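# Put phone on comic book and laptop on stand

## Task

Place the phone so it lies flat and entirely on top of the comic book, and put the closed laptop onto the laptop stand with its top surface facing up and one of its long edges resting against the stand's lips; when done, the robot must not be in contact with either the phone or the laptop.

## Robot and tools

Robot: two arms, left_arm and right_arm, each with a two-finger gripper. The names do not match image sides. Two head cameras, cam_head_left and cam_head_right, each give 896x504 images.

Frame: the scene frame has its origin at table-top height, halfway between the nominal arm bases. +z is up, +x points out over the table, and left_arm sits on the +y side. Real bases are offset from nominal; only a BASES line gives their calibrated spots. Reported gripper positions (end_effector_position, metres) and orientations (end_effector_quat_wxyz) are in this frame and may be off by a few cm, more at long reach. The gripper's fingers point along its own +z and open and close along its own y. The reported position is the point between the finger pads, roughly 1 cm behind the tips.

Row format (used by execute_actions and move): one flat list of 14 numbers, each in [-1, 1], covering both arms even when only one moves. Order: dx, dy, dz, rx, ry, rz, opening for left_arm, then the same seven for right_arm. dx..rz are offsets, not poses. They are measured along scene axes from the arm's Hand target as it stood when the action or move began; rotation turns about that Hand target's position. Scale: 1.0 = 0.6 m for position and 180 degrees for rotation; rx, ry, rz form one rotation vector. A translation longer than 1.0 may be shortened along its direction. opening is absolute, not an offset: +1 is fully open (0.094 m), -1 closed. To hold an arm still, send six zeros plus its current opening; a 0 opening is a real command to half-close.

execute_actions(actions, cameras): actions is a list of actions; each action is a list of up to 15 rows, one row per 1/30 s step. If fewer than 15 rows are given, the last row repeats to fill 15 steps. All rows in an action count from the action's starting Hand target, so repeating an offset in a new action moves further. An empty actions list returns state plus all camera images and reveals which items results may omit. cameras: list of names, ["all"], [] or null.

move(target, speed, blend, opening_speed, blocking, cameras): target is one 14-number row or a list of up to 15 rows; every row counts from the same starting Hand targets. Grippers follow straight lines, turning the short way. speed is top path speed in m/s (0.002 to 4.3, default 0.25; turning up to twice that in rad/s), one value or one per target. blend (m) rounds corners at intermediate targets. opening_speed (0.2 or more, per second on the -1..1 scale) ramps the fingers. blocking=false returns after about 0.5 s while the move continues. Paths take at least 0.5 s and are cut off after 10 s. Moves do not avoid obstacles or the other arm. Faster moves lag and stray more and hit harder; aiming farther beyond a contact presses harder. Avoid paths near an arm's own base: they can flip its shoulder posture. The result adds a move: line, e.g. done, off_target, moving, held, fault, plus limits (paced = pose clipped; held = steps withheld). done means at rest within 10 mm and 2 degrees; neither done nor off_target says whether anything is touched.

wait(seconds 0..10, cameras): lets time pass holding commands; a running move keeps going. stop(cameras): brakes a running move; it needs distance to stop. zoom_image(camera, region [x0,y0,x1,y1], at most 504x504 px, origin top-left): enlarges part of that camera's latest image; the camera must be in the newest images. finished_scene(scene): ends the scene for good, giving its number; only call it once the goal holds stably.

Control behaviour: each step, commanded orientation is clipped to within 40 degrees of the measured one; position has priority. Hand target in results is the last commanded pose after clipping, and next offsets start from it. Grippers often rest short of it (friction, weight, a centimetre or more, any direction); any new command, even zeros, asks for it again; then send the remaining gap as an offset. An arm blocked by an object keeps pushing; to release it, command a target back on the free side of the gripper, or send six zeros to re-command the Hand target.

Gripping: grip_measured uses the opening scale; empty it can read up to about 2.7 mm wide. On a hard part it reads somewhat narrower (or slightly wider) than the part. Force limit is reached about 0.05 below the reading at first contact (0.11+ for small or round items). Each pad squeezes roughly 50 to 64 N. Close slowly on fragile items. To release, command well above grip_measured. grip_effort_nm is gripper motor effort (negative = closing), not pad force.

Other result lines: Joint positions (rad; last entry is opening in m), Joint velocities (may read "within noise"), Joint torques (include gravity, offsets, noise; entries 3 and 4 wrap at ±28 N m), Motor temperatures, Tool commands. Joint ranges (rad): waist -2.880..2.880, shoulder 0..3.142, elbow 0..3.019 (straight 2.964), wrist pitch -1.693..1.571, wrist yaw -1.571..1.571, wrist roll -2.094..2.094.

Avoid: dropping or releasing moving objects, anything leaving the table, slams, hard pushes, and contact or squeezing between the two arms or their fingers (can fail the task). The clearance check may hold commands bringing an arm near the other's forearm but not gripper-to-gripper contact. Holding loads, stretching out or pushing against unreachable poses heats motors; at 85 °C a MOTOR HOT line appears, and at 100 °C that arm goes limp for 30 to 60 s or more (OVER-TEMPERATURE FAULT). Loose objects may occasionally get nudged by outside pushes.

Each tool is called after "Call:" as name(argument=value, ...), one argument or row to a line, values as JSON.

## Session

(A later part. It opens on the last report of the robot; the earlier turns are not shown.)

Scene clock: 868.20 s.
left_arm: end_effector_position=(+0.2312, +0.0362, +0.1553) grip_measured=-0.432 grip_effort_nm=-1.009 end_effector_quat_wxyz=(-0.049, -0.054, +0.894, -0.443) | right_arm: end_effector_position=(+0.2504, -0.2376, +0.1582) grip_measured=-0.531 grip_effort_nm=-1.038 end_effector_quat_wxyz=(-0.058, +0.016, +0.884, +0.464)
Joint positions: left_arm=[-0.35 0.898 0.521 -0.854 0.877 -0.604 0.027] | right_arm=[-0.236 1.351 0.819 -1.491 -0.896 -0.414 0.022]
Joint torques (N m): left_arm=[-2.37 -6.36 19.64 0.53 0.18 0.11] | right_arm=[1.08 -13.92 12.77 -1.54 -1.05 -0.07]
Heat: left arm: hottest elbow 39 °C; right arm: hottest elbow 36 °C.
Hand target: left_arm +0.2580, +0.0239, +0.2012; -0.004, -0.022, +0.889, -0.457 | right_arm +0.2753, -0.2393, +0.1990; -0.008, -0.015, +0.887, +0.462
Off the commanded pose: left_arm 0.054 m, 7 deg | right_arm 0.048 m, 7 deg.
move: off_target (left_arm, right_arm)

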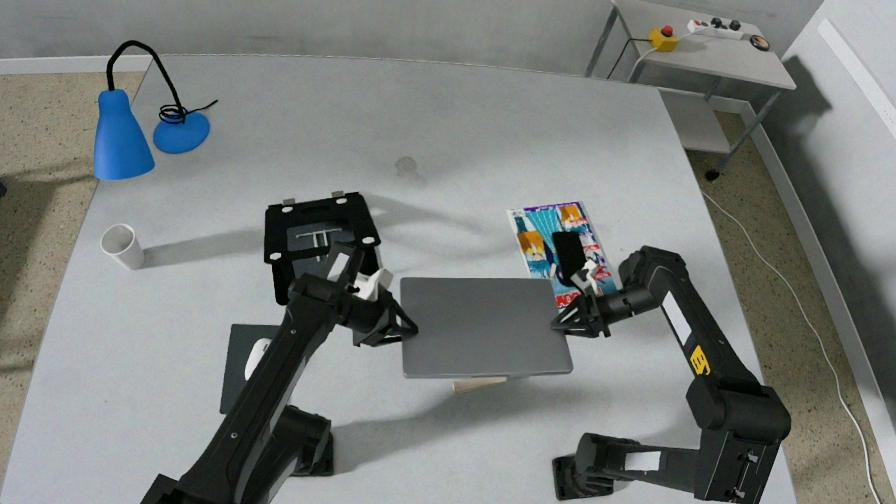

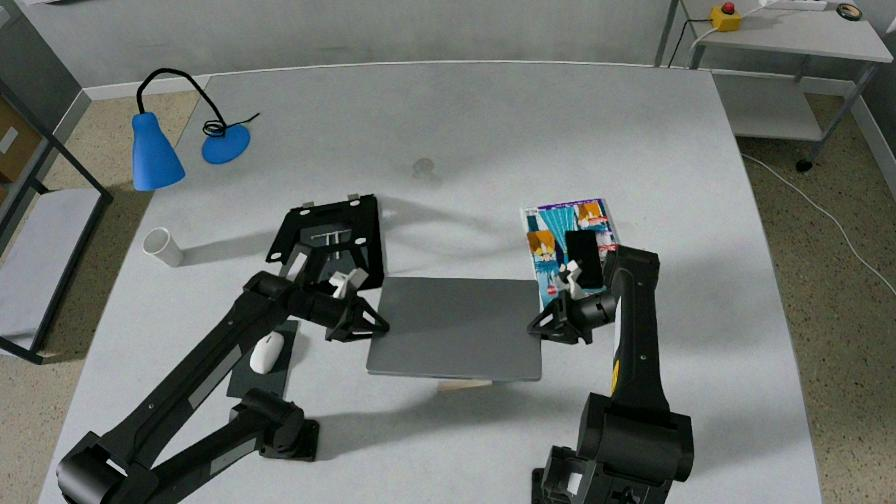

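Call:
move(
  target=[0.188,0.29,0.035,0,0,0.029,-0.95,0.232,0.31,0.035,0,0,0.029,-0.95],
  speed=0.12,
  cameras=["all"],
)

Call:
zoom_image(
  camera="cam_head_right",
  region=[220, 150, 620, 430],
)

Call:
zoom_image(
  camera="cam_head_left",
  region=[220, 150, 620, 430],
)

Scene clock: 893.90 s.
left_arm: end_effector_position=(+0.3431, +0.1933, +0.1818) grip_measured=-0.448 grip_effort_nm=-0.999 end_effector_quat_wxyz=(-0.031, -0.095, +0.884, -0.456) | right_arm: end_effector_position=(+0.3875, -0.0740, +0.1858) grip_measured=-0.531 grip_effort_nm=-1.038 end_effector_quat_wxyz=(-0.067, -0.023, +0.887, +0.457)
Joint positions: left_arm=[0.259 1.332 0.892 -1.461 0.908 0.236 0.026] | right_arm=[0.212 1.584 1.181 -1.103 -0.958 0.198 0.022]
Joint torques (N m): left_arm=[-1.85 -11.93 18.09 -1.33 1.18 0.32] | right_arm=[2.55 -16.15 14.53 0.69 -0.3 0.21]
Motor temperatures (°C): left_arm=[23 26 46 24 31 23 30] | right_arm=[26 34 40 25 30 23 27]
Heat: left arm: hottest elbow 46 °C; right arm: hottest elbow 40 °C.
Hand target: left_arm +0.3708, +0.1979, +0.2222; +0.016, -0.062, +0.887, -0.457 | right_arm +0.4145, -0.0533, +0.2200; -0.029, -0.056, +0.885, +0.461
Off the commanded pose: left_arm 0.049 m, 7 deg | right_arm 0.048 m, 6 deg.
move: off_target (left_arm, right_arm)

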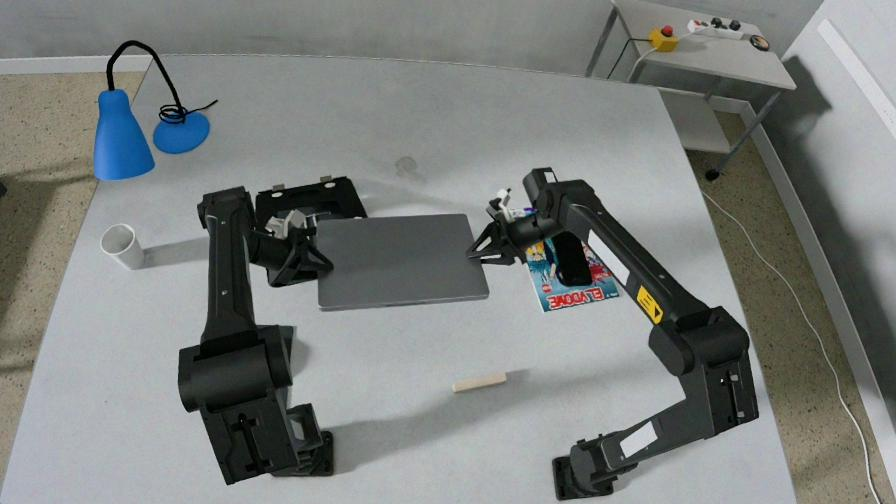

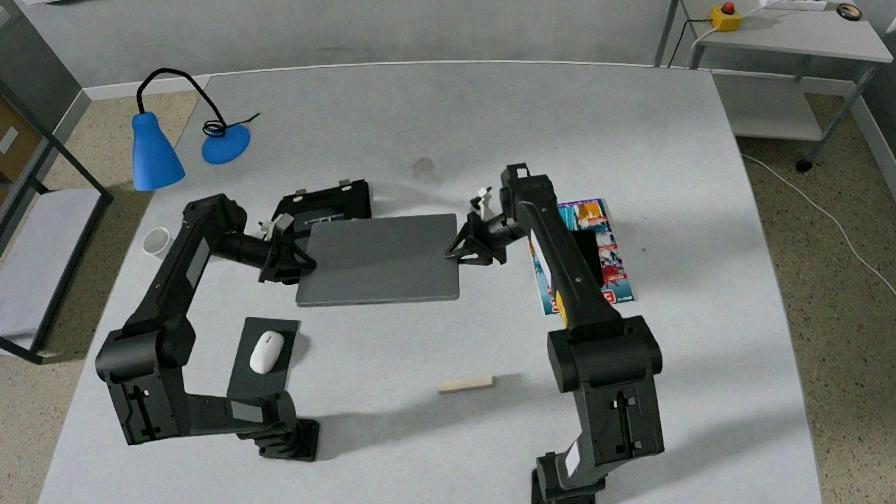

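Scaled by 1.260.

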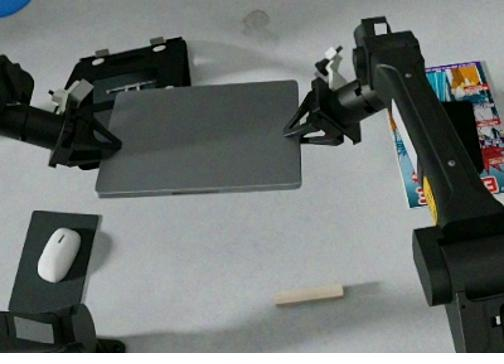

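Scaled by 1.260.

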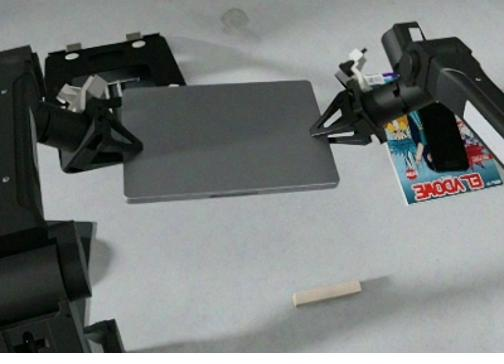

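Call:
move(
  target=[0.0,0.0,0.1,0,0,0,-0.95,0,0,0.1,0,0,0,-0.95],
  speed=0.1,
  cameras=["all"],
)

Call:
zoom_image(
  camera="cam_head_right",
  region=[220, 130, 520, 350],
)

Call:
zoom_image(
  camera="cam_head_left",
  region=[220, 130, 520, 350],
)

Scene clock: 907.80 s.
left_arm: end_effector_position=(+0.3513, +0.1959, +0.2282) grip_measured=-0.461 grip_effort_nm=-1.004 end_effector_quat_wxyz=(-0.044, -0.102, +0.881, -0.459) | right_arm: end_effector_position=(+0.3973, -0.0710, +0.2279) grip_measured=-0.531 grip_effort_nm=-1.038 end_effector_quat_wxyz=(-0.076, -0.018, +0.886, +0.457)
Joint positions: left_arm=[0.26 1.322 1.007 -1.618 0.909 0.236 0.025] | right_arm=[0.213 1.581 1.292 -1.236 -0.963 0.202 0.022]
Joint torques (N m): left_arm=[-2.08 -15.27 19.12 -1.37 1.13 0.38] | right_arm=[2.49 -19.08 14.94 0.1 -0.14 0.17]
Motor temperatures (°C): left_arm=[23 27 48 24 32 24 30] | right_arm=[26 34 45 25 29 23 27]
Heat: left arm: hottest elbow 48 °C; right arm: hottest elbow 45 °C.
Hand target: left_arm +0.3708, +0.1979, +0.2822; +0.016, -0.062, +0.887, -0.457 | right_arm +0.4144, -0.0532, +0.2802; -0.029, -0.056, +0.885, +0.461
Off the commanded pose: left_arm 0.057 m, 8 deg | right_arm 0.058 m, 7 deg.
move: off_target (left_arm, right_arm)

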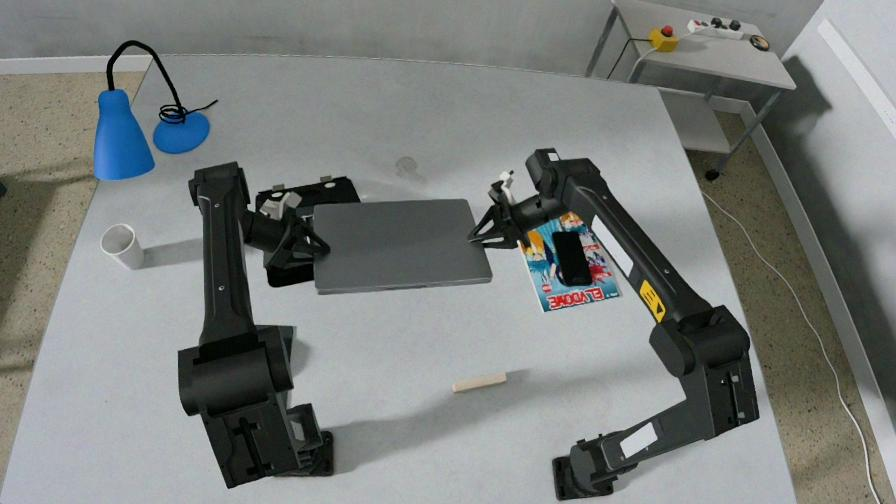

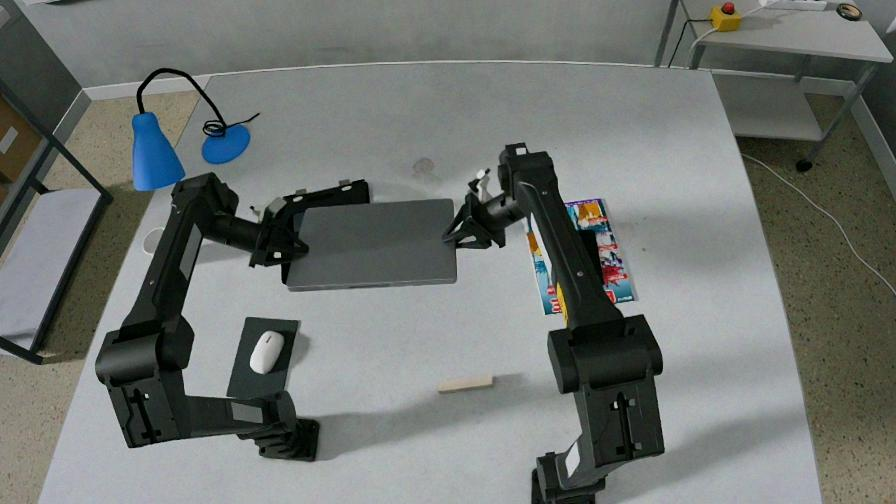

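Scaled by 1.680.

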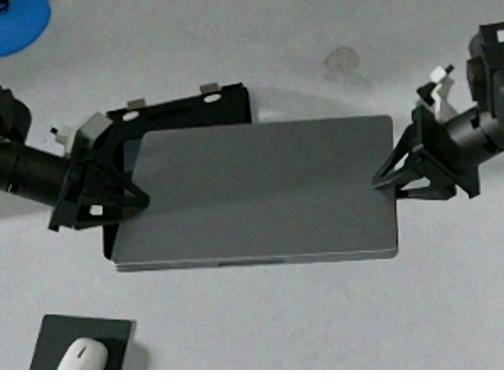

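Scaled by 1.680.

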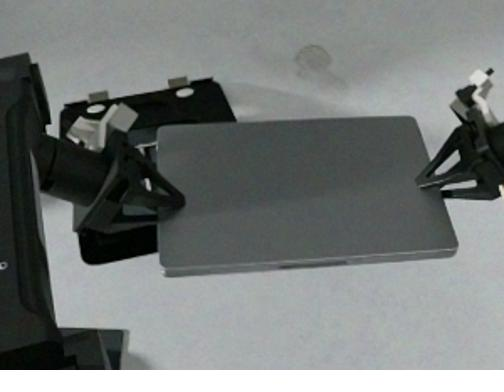

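Call:
move(
  target=[0.153,0.345,0.0,0,0,0.05,-0.95,0.228,0.36,0.0,0,0,0.05,-0.95],
  speed=0.12,
  cameras=["all"],
)

Call:
zoom_image(
  camera="cam_head_right",
  region=[180, 130, 480, 350],
)

Call:
zoom_image(
  camera="cam_head_left",
  region=[180, 130, 480, 350],
)

Scene clock: 923.77 s.
left_arm: end_effector_position=(+0.4431, +0.3919, +0.2289) grip_measured=-0.462 grip_effort_nm=-1.009 end_effector_quat_wxyz=(+0.059, -0.203, +0.873, -0.439) | right_arm: end_effector_position=(+0.5431, +0.1427, +0.2309) grip_measured=-0.531 grip_effort_nm=-1.043 end_effector_quat_wxyz=(-0.098, -0.105, +0.881, +0.451)
Joint positions: left_arm=[0.623 1.638 1.369 -1.66 0.866 0.361 0.025] | right_arm=[0.472 2.197 2.21 -1.382 -0.944 0.343 0.022]
Joint torques (N m): left_arm=[-1.44 -19.14 19.47 -0.92 0.66 0.24] | right_arm=[1.79 -28.1 16.18 0.43 0 0.34]
Heat: left arm: hottest elbow 46 °C; right arm: hottest elbow 48 °C.
Hand target: left_arm +0.4626, +0.4050, +0.2823; +0.052, -0.132, +0.880, -0.454 | right_arm +0.5513, +0.1629, +0.2799; -0.065, -0.125, +0.878, +0.457
Off the commanded pose: left_arm 0.058 m, 8 deg | right_arm 0.054 m, 5 deg.
joint sent to its limit (left arm) — joint 4 (wrist pitch), lower limit. The joint targets are off in position and orientation.
move: off_target (left_arm, right_arm)

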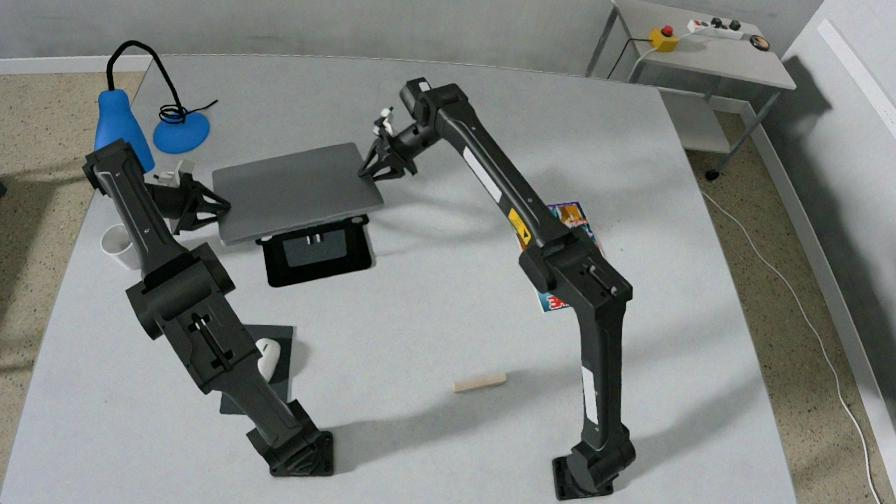

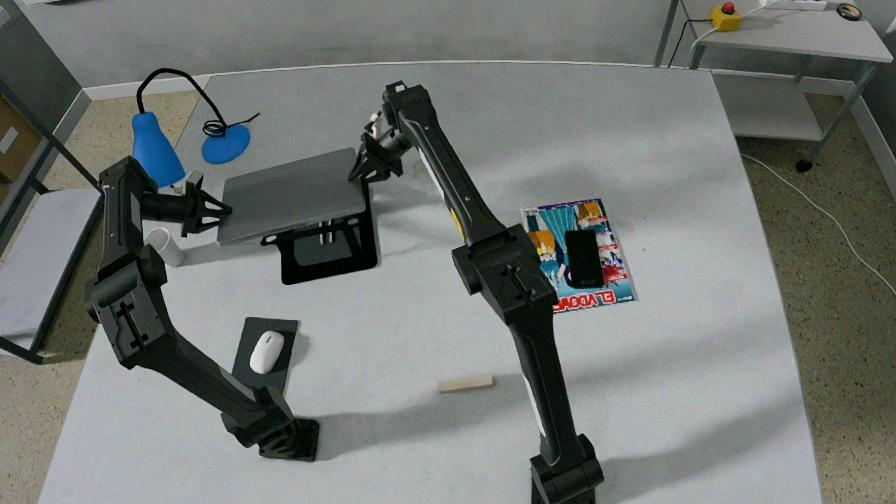

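Scaled by 1.680.

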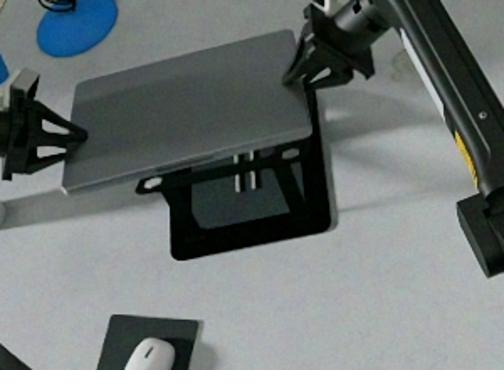

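Scaled by 1.680.

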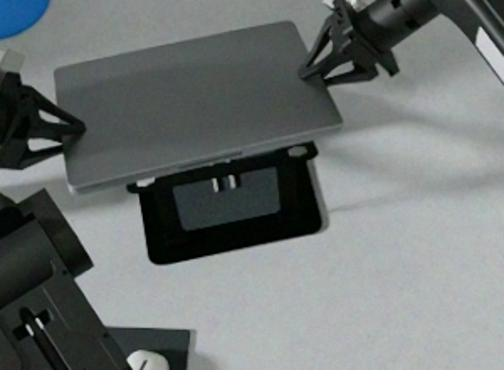

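Call:
move(
  target=[0.01,-0.03,-0.03,-0.0325,0.1064,0,-0.95,0.02,-0.01,-0.03,-0.0325,0.1064,0,-0.95],
  speed=0.1,
  cameras=["all"],
)

Call:
zoom_image(
  camera="cam_head_right",
  region=[180, 130, 480, 350],
)

Call:
zoom_image(
  camera="cam_head_left",
  region=[180, 130, 480, 350],
)

Scene clock: 939.00 s.
left_arm: end_effector_position=(+0.4430, +0.3895, +0.2176) grip_measured=-0.472 grip_effort_nm=-1.009 end_effector_quat_wxyz=(-0.023, -0.324, +0.840, -0.435) | right_arm: end_effector_position=(+0.5547, +0.1458, +0.2087) grip_measured=-0.539 grip_effort_nm=-1.038 end_effector_quat_wxyz=(-0.210, -0.011, +0.878, +0.430)
Joint positions: left_arm=[0.611 1.659 1.369 -1.663 0.838 0.075 0.025] | right_arm=[0.461 2.395 2.494 -1.67 -0.998 0.442 0.022]
Joint torques (N m): left_arm=[-4.01 -19.37 18.58 -0.88 0.71 0.35] | right_arm=[0.73 -30.8 15.76 -0.29 -0.73 0.41]
Motor temperatures (°C): left_arm=[23 28 50 24 31 24 30] | right_arm=[26 38 52 25 28 23 28]
Heat: left arm: hottest elbow 50 °C; right arm: hottest elbow 52 °C.
Hand target: left_arm +0.4685, +0.3870, +0.2643; -0.101, -0.208, +0.852, -0.470 | right_arm +0.5633, +0.1568, +0.2622; -0.216, -0.044, +0.877, +0.427
Off the commanded pose: left_arm 0.053 m, 17 deg | right_arm 0.055 m, 4 deg.
joint sent to its limit (left arm) — joint 4 (wrist pitch), lower limit. The joint targets are off in position and orientation.
joint sent to its limit (right arm) — joint 4 (wrist pitch), lower limit. The joint targets are off in position and orientation.
move: off_target (left_arm, right_arm)

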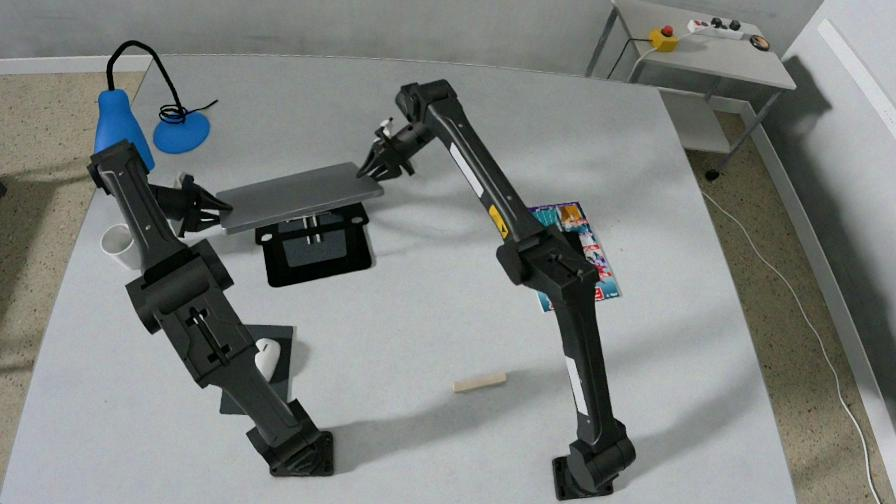

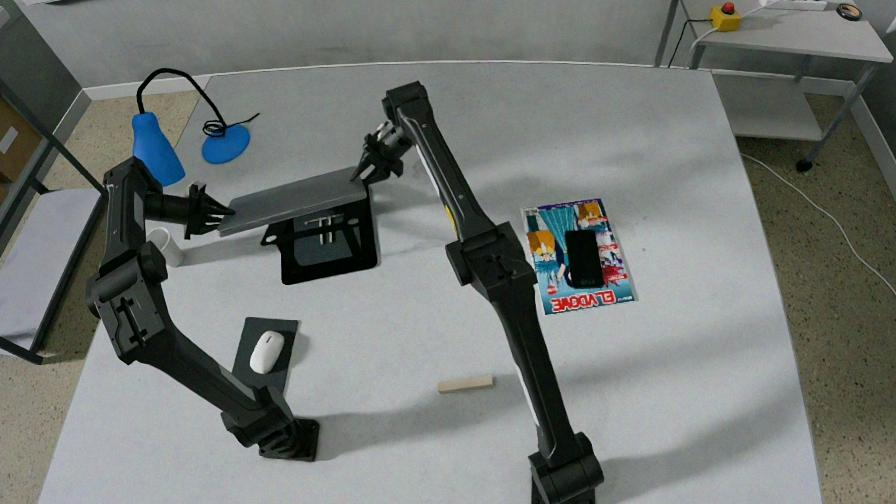

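Scaled by 1.680.

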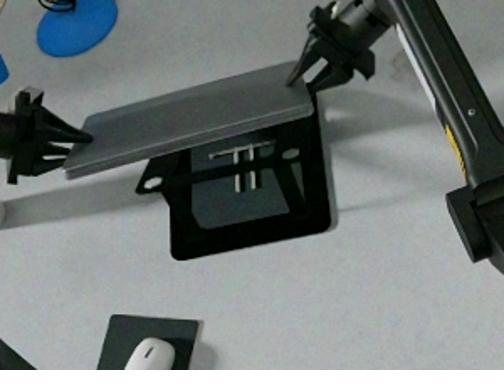

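Scaled by 1.680.

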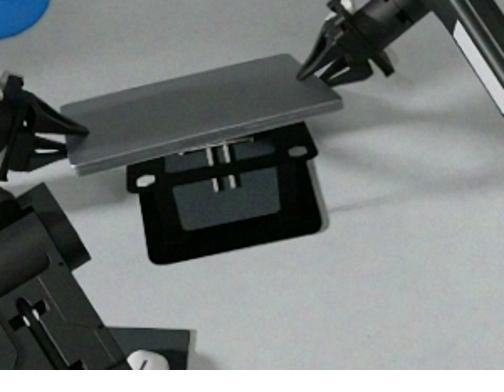

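Call:
execute_actions(
  actions=[],
)

Call:
zoom_image(
  camera="cam_head_left",
  region=[160, 100, 560, 350],
)

Call:
zoom_image(
  camera="cam_head_right",
  region=[60, 100, 460, 350],
)

Scene clock: 953.17 s.
left_arm: end_effector_position=(+0.4430, +0.3895, +0.2176) grip_measured=-0.473 grip_effort_nm=-1.009 end_effector_quat_wxyz=(-0.023, -0.324, +0.840, -0.435) | right_arm: end_effector_position=(+0.5547, +0.1458, +0.2087) grip_measured=-0.540 grip_effort_nm=-1.038 end_effector_quat_wxyz=(-0.210, -0.011, +0.878, +0.430)
Joint positions: left_arm=[0.611 1.659 1.369 -1.663 0.838 0.074 0.025] | right_arm=[0.461 2.395 2.494 -1.67 -0.998 0.442 0.022]
Joint velocities: within noise
Joint torques (N m): left_arm=[-4.42 -18.43 18.28 -0.81 0.67 0.37] | right_arm=[0.85 -30.51 15.79 -0.27 -0.73 0.48]
Motor temperatures (°C): left_arm=[23 29 52 24 31 24 30] | right_arm=[26 43 57 25 28 23 28]
Heat: left arm: hottest elbow 52 °C; right arm: hottest elbow 57 °C.
Hand target: left_arm +0.4685, +0.3870, +0.2643; -0.102, -0.208, +0.852, -0.470 | right_arm +0.5633, +0.1568, +0.2622; -0.216, -0.044, +0.877, +0.427
Tool commands: left_gripper/opening=-0.95 right_gripper/opening=-0.95
Off the commanded pose: left_arm 0.053 m, 17 deg | right_arm 0.055 m, 4 deg.

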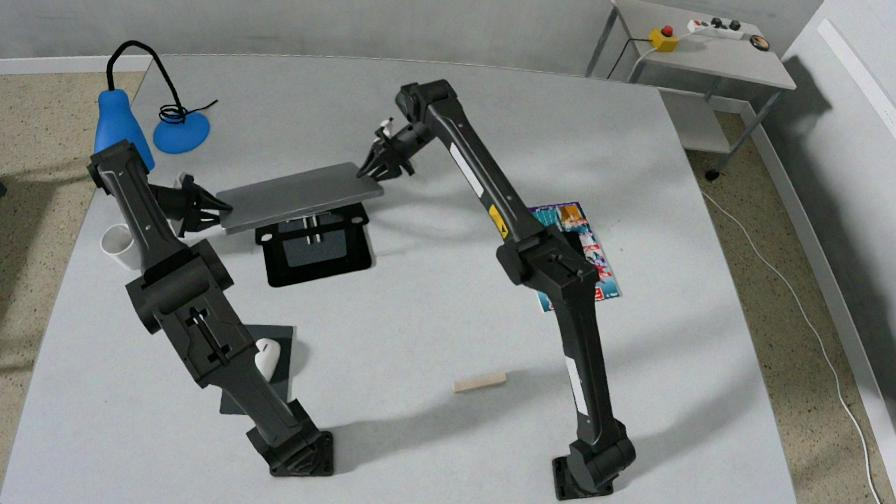

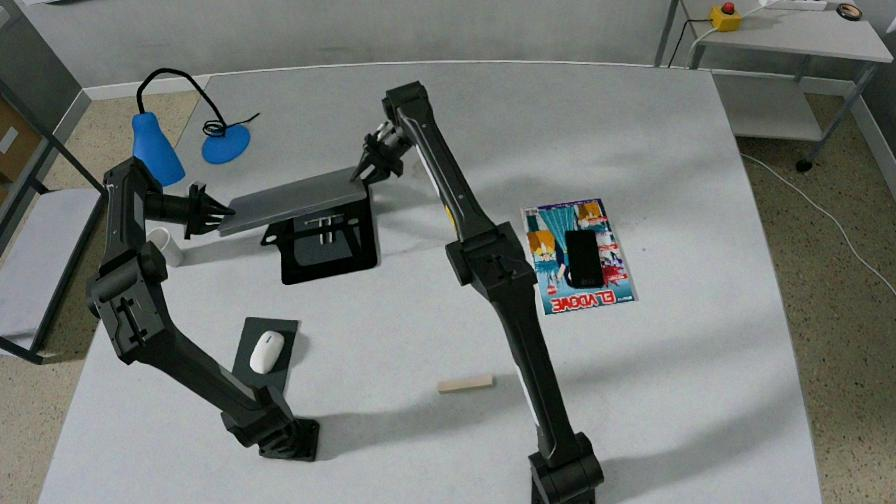

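Scaled by 1.260.

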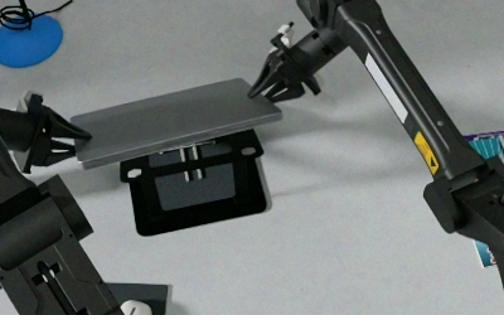

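Scaled by 1.260.

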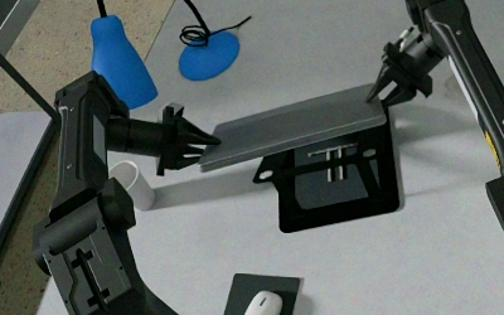

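Call:
move(
  target=[0,0,-0.055,0,0,0,-0.95,0,0,-0.055,0,0,0,-0.95],
  speed=0.06,
  cameras=["all"],
)

Call:
zoom_image(
  camera="cam_head_left",
  region=[180, 120, 430, 310],
)

Call:
zoom_image(
  camera="cam_head_right",
  region=[180, 120, 430, 310],
)

Scene clock: 959.30 s.
left_arm: end_effector_position=(+0.4463, +0.3912, +0.1922) grip_measured=-0.473 grip_effort_nm=-1.009 end_effector_quat_wxyz=(-0.044, -0.317, +0.839, -0.439) | right_arm: end_effector_position=(+0.5567, +0.1468, +0.1854) grip_measured=-0.540 grip_effort_nm=-1.038 end_effector_quat_wxyz=(-0.219, -0.012, +0.878, +0.426)
Joint positions: left_arm=[0.607 1.72 1.369 -1.663 0.83 0.111 0.025] | right_arm=[0.461 2.428 2.494 -1.67 -0.998 0.422 0.022]
Joint torques (N m): left_arm=[-4.48 -20.07 16.25 -1.07 0.58 0.51] | right_arm=[0.97 -30.51 14.38 -0.32 -0.6 0.31]
Motor temperatures (°C): left_arm=[23 29 52 24 31 24 30] | right_arm=[26 44 58 25 28 23 28]
Heat: left arm: hottest elbow 52 °C; right arm: hottest elbow 58 °C.
Hand target: left_arm +0.4686, +0.3869, +0.2314; -0.101, -0.208, +0.852, -0.470 | right_arm +0.5633, +0.1569, +0.2292; -0.216, -0.044, +0.877, +0.427
Off the commanded pose: left_arm 0.045 m, 15 deg | right_arm 0.045 m, 4 deg.
joint sent to its limit (left arm) — joint 4 (wrist pitch), lower limit. The joint targets are off in position and orientation.
joint sent to its limit (right arm) — joint 4 (wrist pitch), lower limit. The joint targets are off in position and orientation.
move: off_target (left_arm, right_arm)

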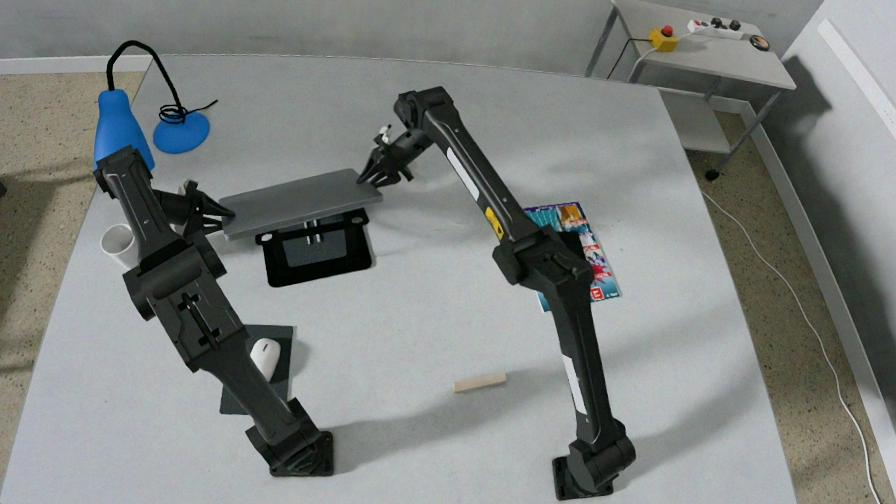

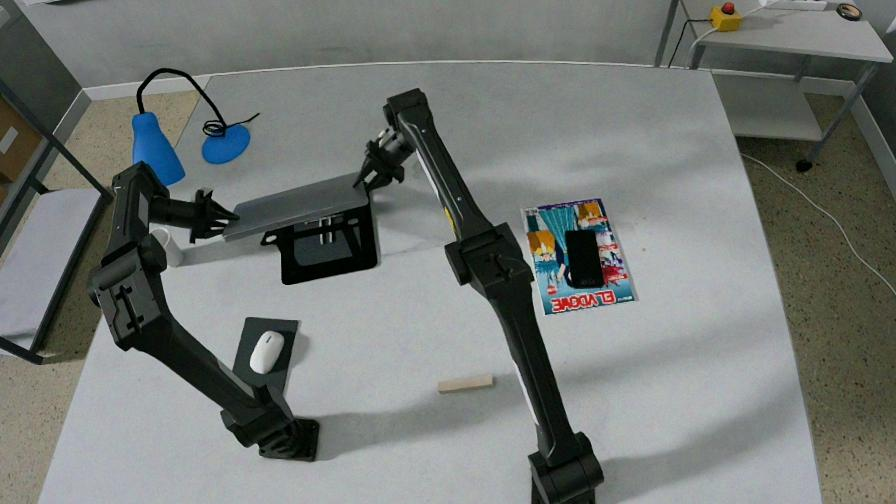

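Scaled by 2.016.

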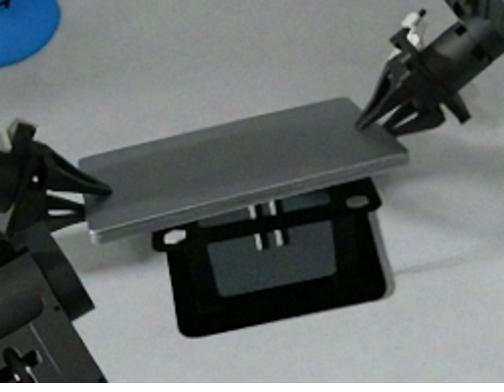

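Scaled by 2.016.

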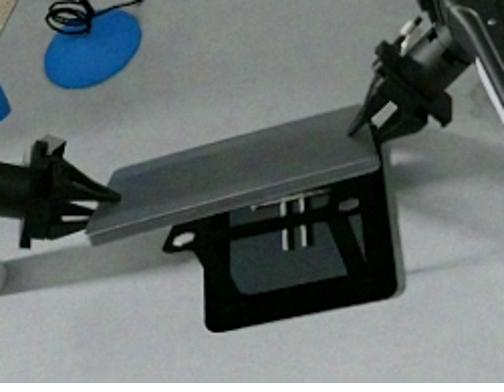

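Call:
move(
  target=[0,0,-0.055,0,0,0,-0.95,0,0,-0.055,0,0,0,-0.95],
  speed=0.06,
  cameras=["all"],
)

Call:
zoom_image(
  camera="cam_head_left",
  region=[180, 120, 430, 310],
)

Call:
zoom_image(
  camera="cam_head_right",
  region=[180, 120, 430, 310],
)

Scene clock: 965.23 s.
left_arm: end_effector_position=(+0.4483, +0.3922, +0.1643) grip_measured=-0.473 grip_effort_nm=-1.004 end_effector_quat_wxyz=(-0.064, -0.305, +0.840, -0.445) | right_arm: end_effector_position=(+0.5581, +0.1474, +0.1596) grip_measured=-0.540 grip_effort_nm=-1.043 end_effector_quat_wxyz=(-0.226, -0.018, +0.878, +0.422)
Joint positions: left_arm=[0.603 1.787 1.369 -1.663 0.821 0.162 0.025] | right_arm=[0.461 2.464 2.494 -1.67 -0.997 0.387 0.022]
Joint torques (N m): left_arm=[-4.78 -19.84 14.68 -1.18 0.46 0.58] | right_arm=[0.91 -30.33 13.23 -0.39 -0.54 0.21]
Motor temperatures (°C): left_arm=[23 29 51 24 31 24 30] | right_arm=[26 45 59 25 28 23 28]
Heat: left arm: hottest elbow 51 °C; right arm: hottest elbow 59 °C.
Hand target: left_arm +0.4686, +0.3869, +0.1983; -0.102, -0.208, +0.852, -0.470 | right_arm +0.5633, +0.1569, +0.1962; -0.216, -0.044, +0.877, +0.427
Off the commanded pose: left_arm 0.040 m, 12 deg | right_arm 0.038 m, 3 deg.
joint sent to its limit (left arm) — joint 4 (wrist pitch), lower limit. The joint targets are off in orientation, not in position.
joint sent to its limit (right arm) — joint 4 (wrist pitch), lower limit. The joint targets still meet the commanded pose.
move: off_target (left_arm, right_arm)

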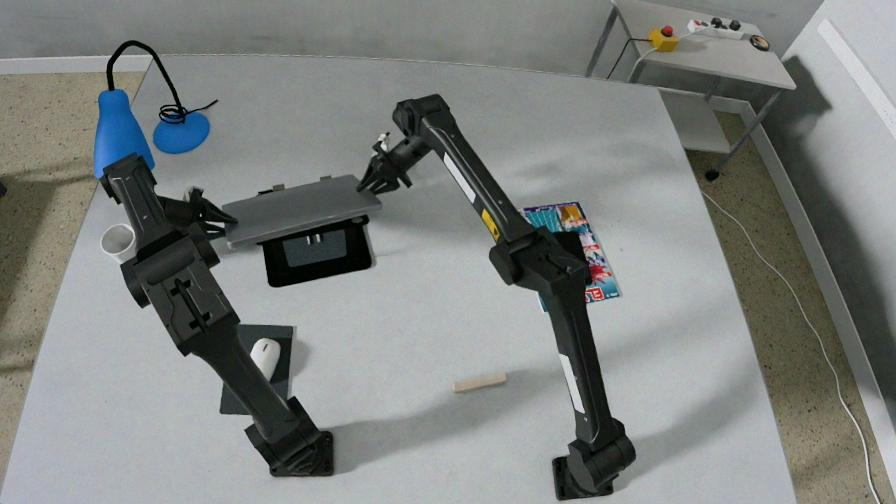

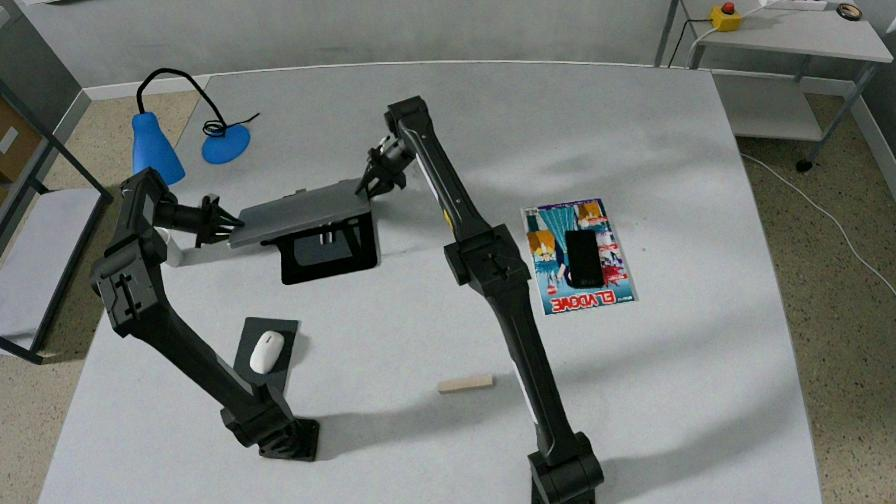

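Scaled by 2.016.

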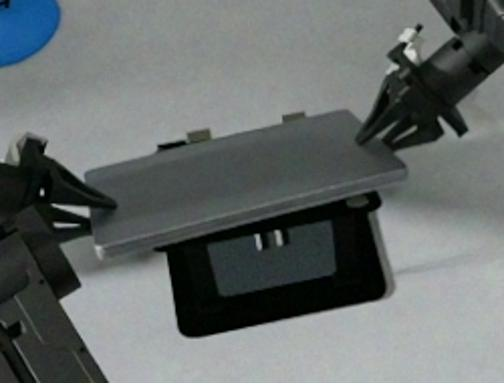

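Scaled by 2.016.

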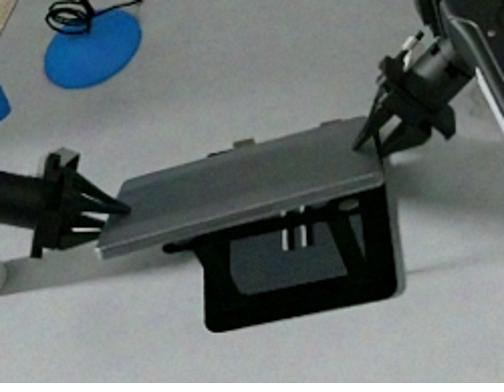

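Call:
move(
  target=[0.01,-0.028,-0.042,0,0,0,-0.95,0.01,-0.028,-0.042,0,0,0,-0.95],
  speed=0.06,
  cameras=["all"],
)

Call:
zoom_image(
  camera="cam_head_left",
  region=[180, 120, 430, 310],
)

Call:
zoom_image(
  camera="cam_head_right",
  region=[180, 120, 430, 310],
)

Scene clock: 971.13 s.
left_arm: end_effector_position=(+0.4551, +0.3791, +0.1438) grip_measured=-0.473 grip_effort_nm=-1.004 end_effector_quat_wxyz=(-0.087, -0.292, +0.836, -0.456) | right_arm: end_effector_position=(+0.5671, +0.1350, +0.1438) grip_measured=-0.540 grip_effort_nm=-1.038 end_effector_quat_wxyz=(-0.220, -0.025, +0.879, +0.422)
Joint positions: left_arm=[0.572 1.84 1.369 -1.663 0.831 0.183 0.025] | right_arm=[0.441 2.485 2.494 -1.674 -0.99 0.339 0.022]
Joint torques (N m): left_arm=[-4.66 -20.42 13.44 -1.1 0.32 0.68] | right_arm=[0.67 -30.56 10.74 -0.28 -0.71 0.13]
Motor temperatures (°C): left_arm=[23 29 50 24 31 24 30] | right_arm=[26 46 58 25 28 23 28]
Heat: left arm: hottest elbow 50 °C; right arm: hottest elbow 58 °C.
Hand target: left_arm +0.4746, +0.3702, +0.1730; -0.102, -0.208, +0.852, -0.470 | right_arm +0.5693, +0.1400, +0.1709; -0.217, -0.044, +0.877, +0.427
Off the commanded pose: left_arm 0.036 m, 10 deg | right_arm 0.028 m, 2 deg.
joint sent to its limit (left arm) — joint 4 (wrist pitch), lower limit. The joint targets are off in orientation, not in position.
joint sent to its limit (right arm) — joint 4 (wrist pitch), lower limit. The joint targets still meet the commanded pose.
move: off_target (left_arm, right_arm)

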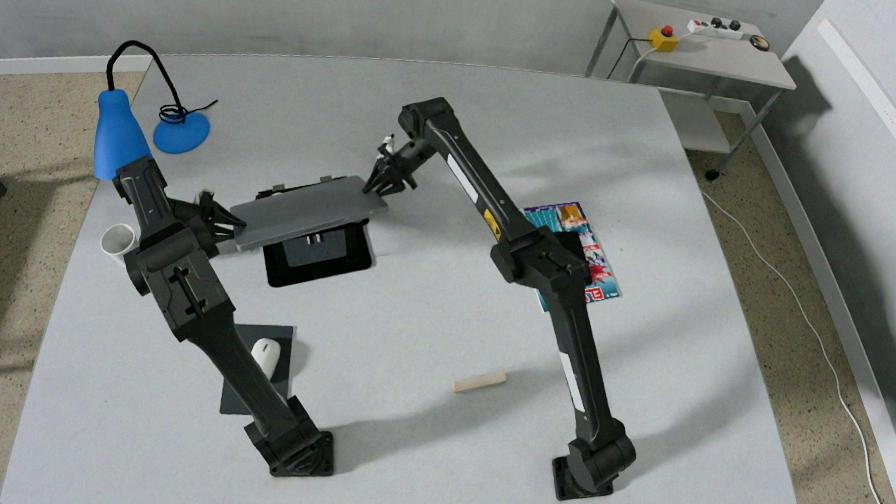

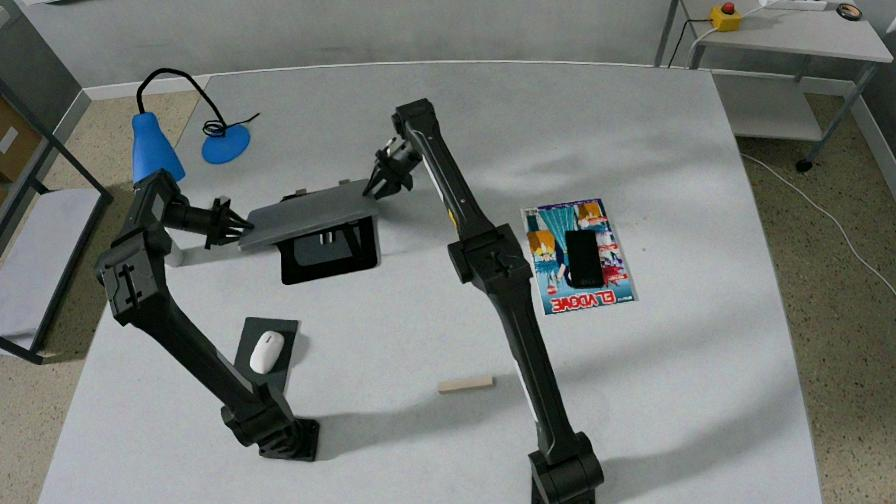

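Scaled by 2.016.

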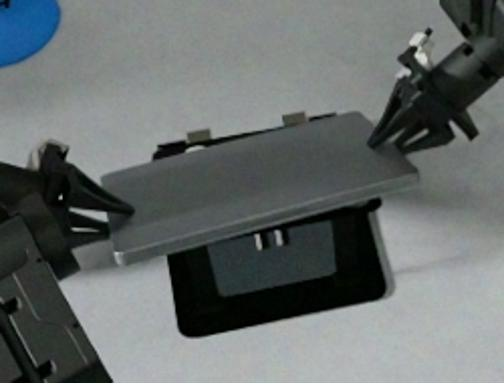

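Scaled by 2.016.

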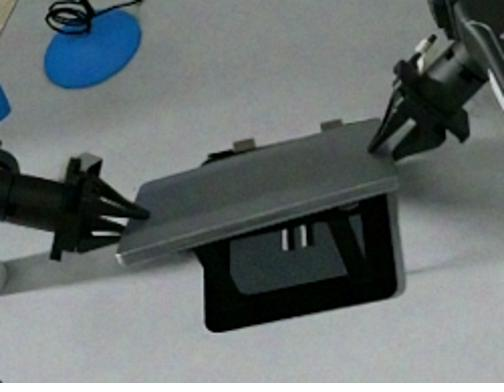

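Call:
move(
  target=[0.028,0.0,-0.03,0,0,-0.02,-0.95,-0.005,0,-0.03,0,0,-0.02,-0.95],
  speed=0.05,
  cameras=["all"],
)

Call:
zoom_image(
  camera="cam_head_left",
  region=[180, 120, 430, 310],
)

Call:
zoom_image(
  camera="cam_head_right",
  region=[180, 120, 430, 310],
)

Scene clock: 977.60 s.
left_arm: end_effector_position=(+0.4656, +0.3803, +0.1259) grip_measured=-0.473 grip_effort_nm=-1.009 end_effector_quat_wxyz=(-0.095, -0.272, +0.843, -0.454) | right_arm: end_effector_position=(+0.5704, +0.1342, +0.1199) grip_measured=-0.540 grip_effort_nm=-1.038 end_effector_quat_wxyz=(-0.216, -0.015, +0.876, +0.430)
Joint positions: left_arm=[0.557 1.9 1.405 -1.663 0.816 0.221 0.025] | right_arm=[0.437 2.472 2.403 -1.564 -1.003 0.373 0.022]
Joint torques (N m): left_arm=[-5.19 -20.6 14.72 -1.26 0.15 0.64] | right_arm=[1.08 -34.2 7.77 0.25 -0.32 0.41]
Motor temperatures (°C): left_arm=[23 30 49 24 30 24 30] | right_arm=[26 46 56 25 28 23 28]
Heat: left arm: hottest elbow 49 °C; right arm: hottest elbow 56 °C.
Hand target: left_arm +0.4914, +0.3700, +0.1550; -0.116, -0.181, +0.858, -0.467 | right_arm +0.5663, +0.1399, +0.1528; -0.203, -0.016, +0.878, +0.433
Off the commanded pose: left_arm 0.040 m, 11 deg | right_arm 0.034 m, 2 deg.
joint sent to its limit (left arm) — joint 4 (wrist pitch), lower limit. The joint targets are off in orientation, not in position.
move: off_target (left_arm, right_arm)

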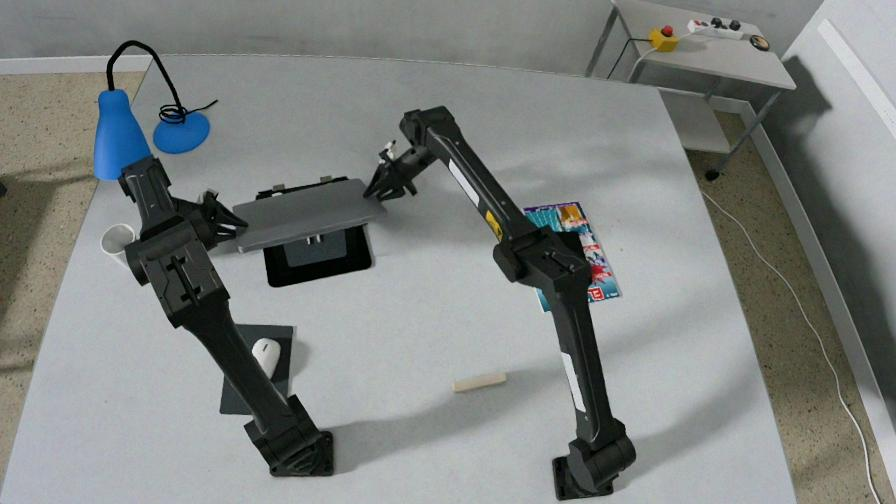

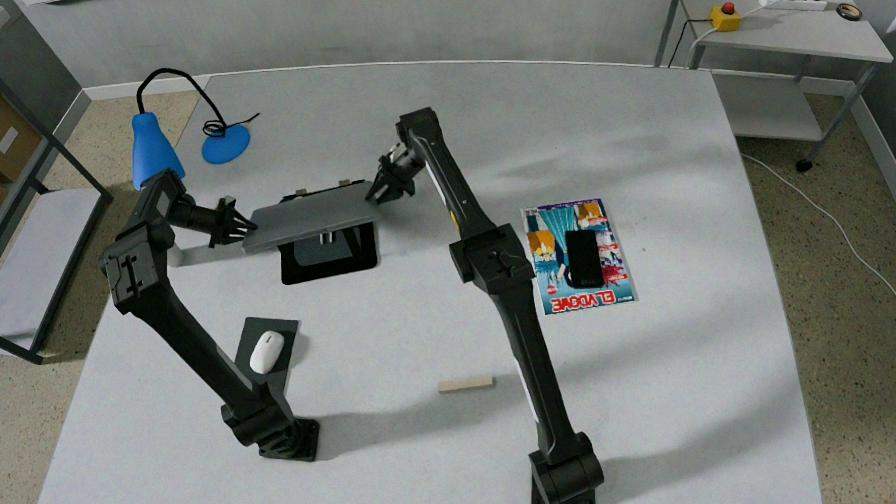

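Scaled by 2.016.

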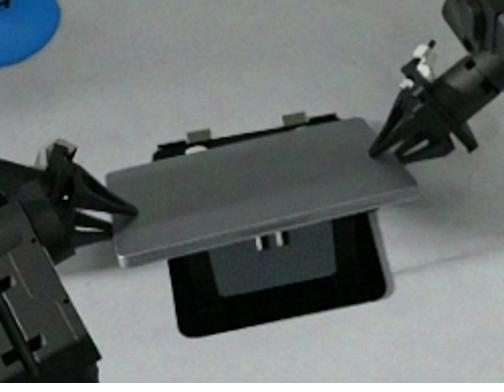

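Scaled by 2.016.

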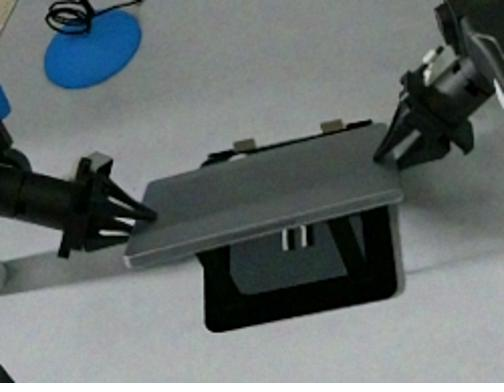

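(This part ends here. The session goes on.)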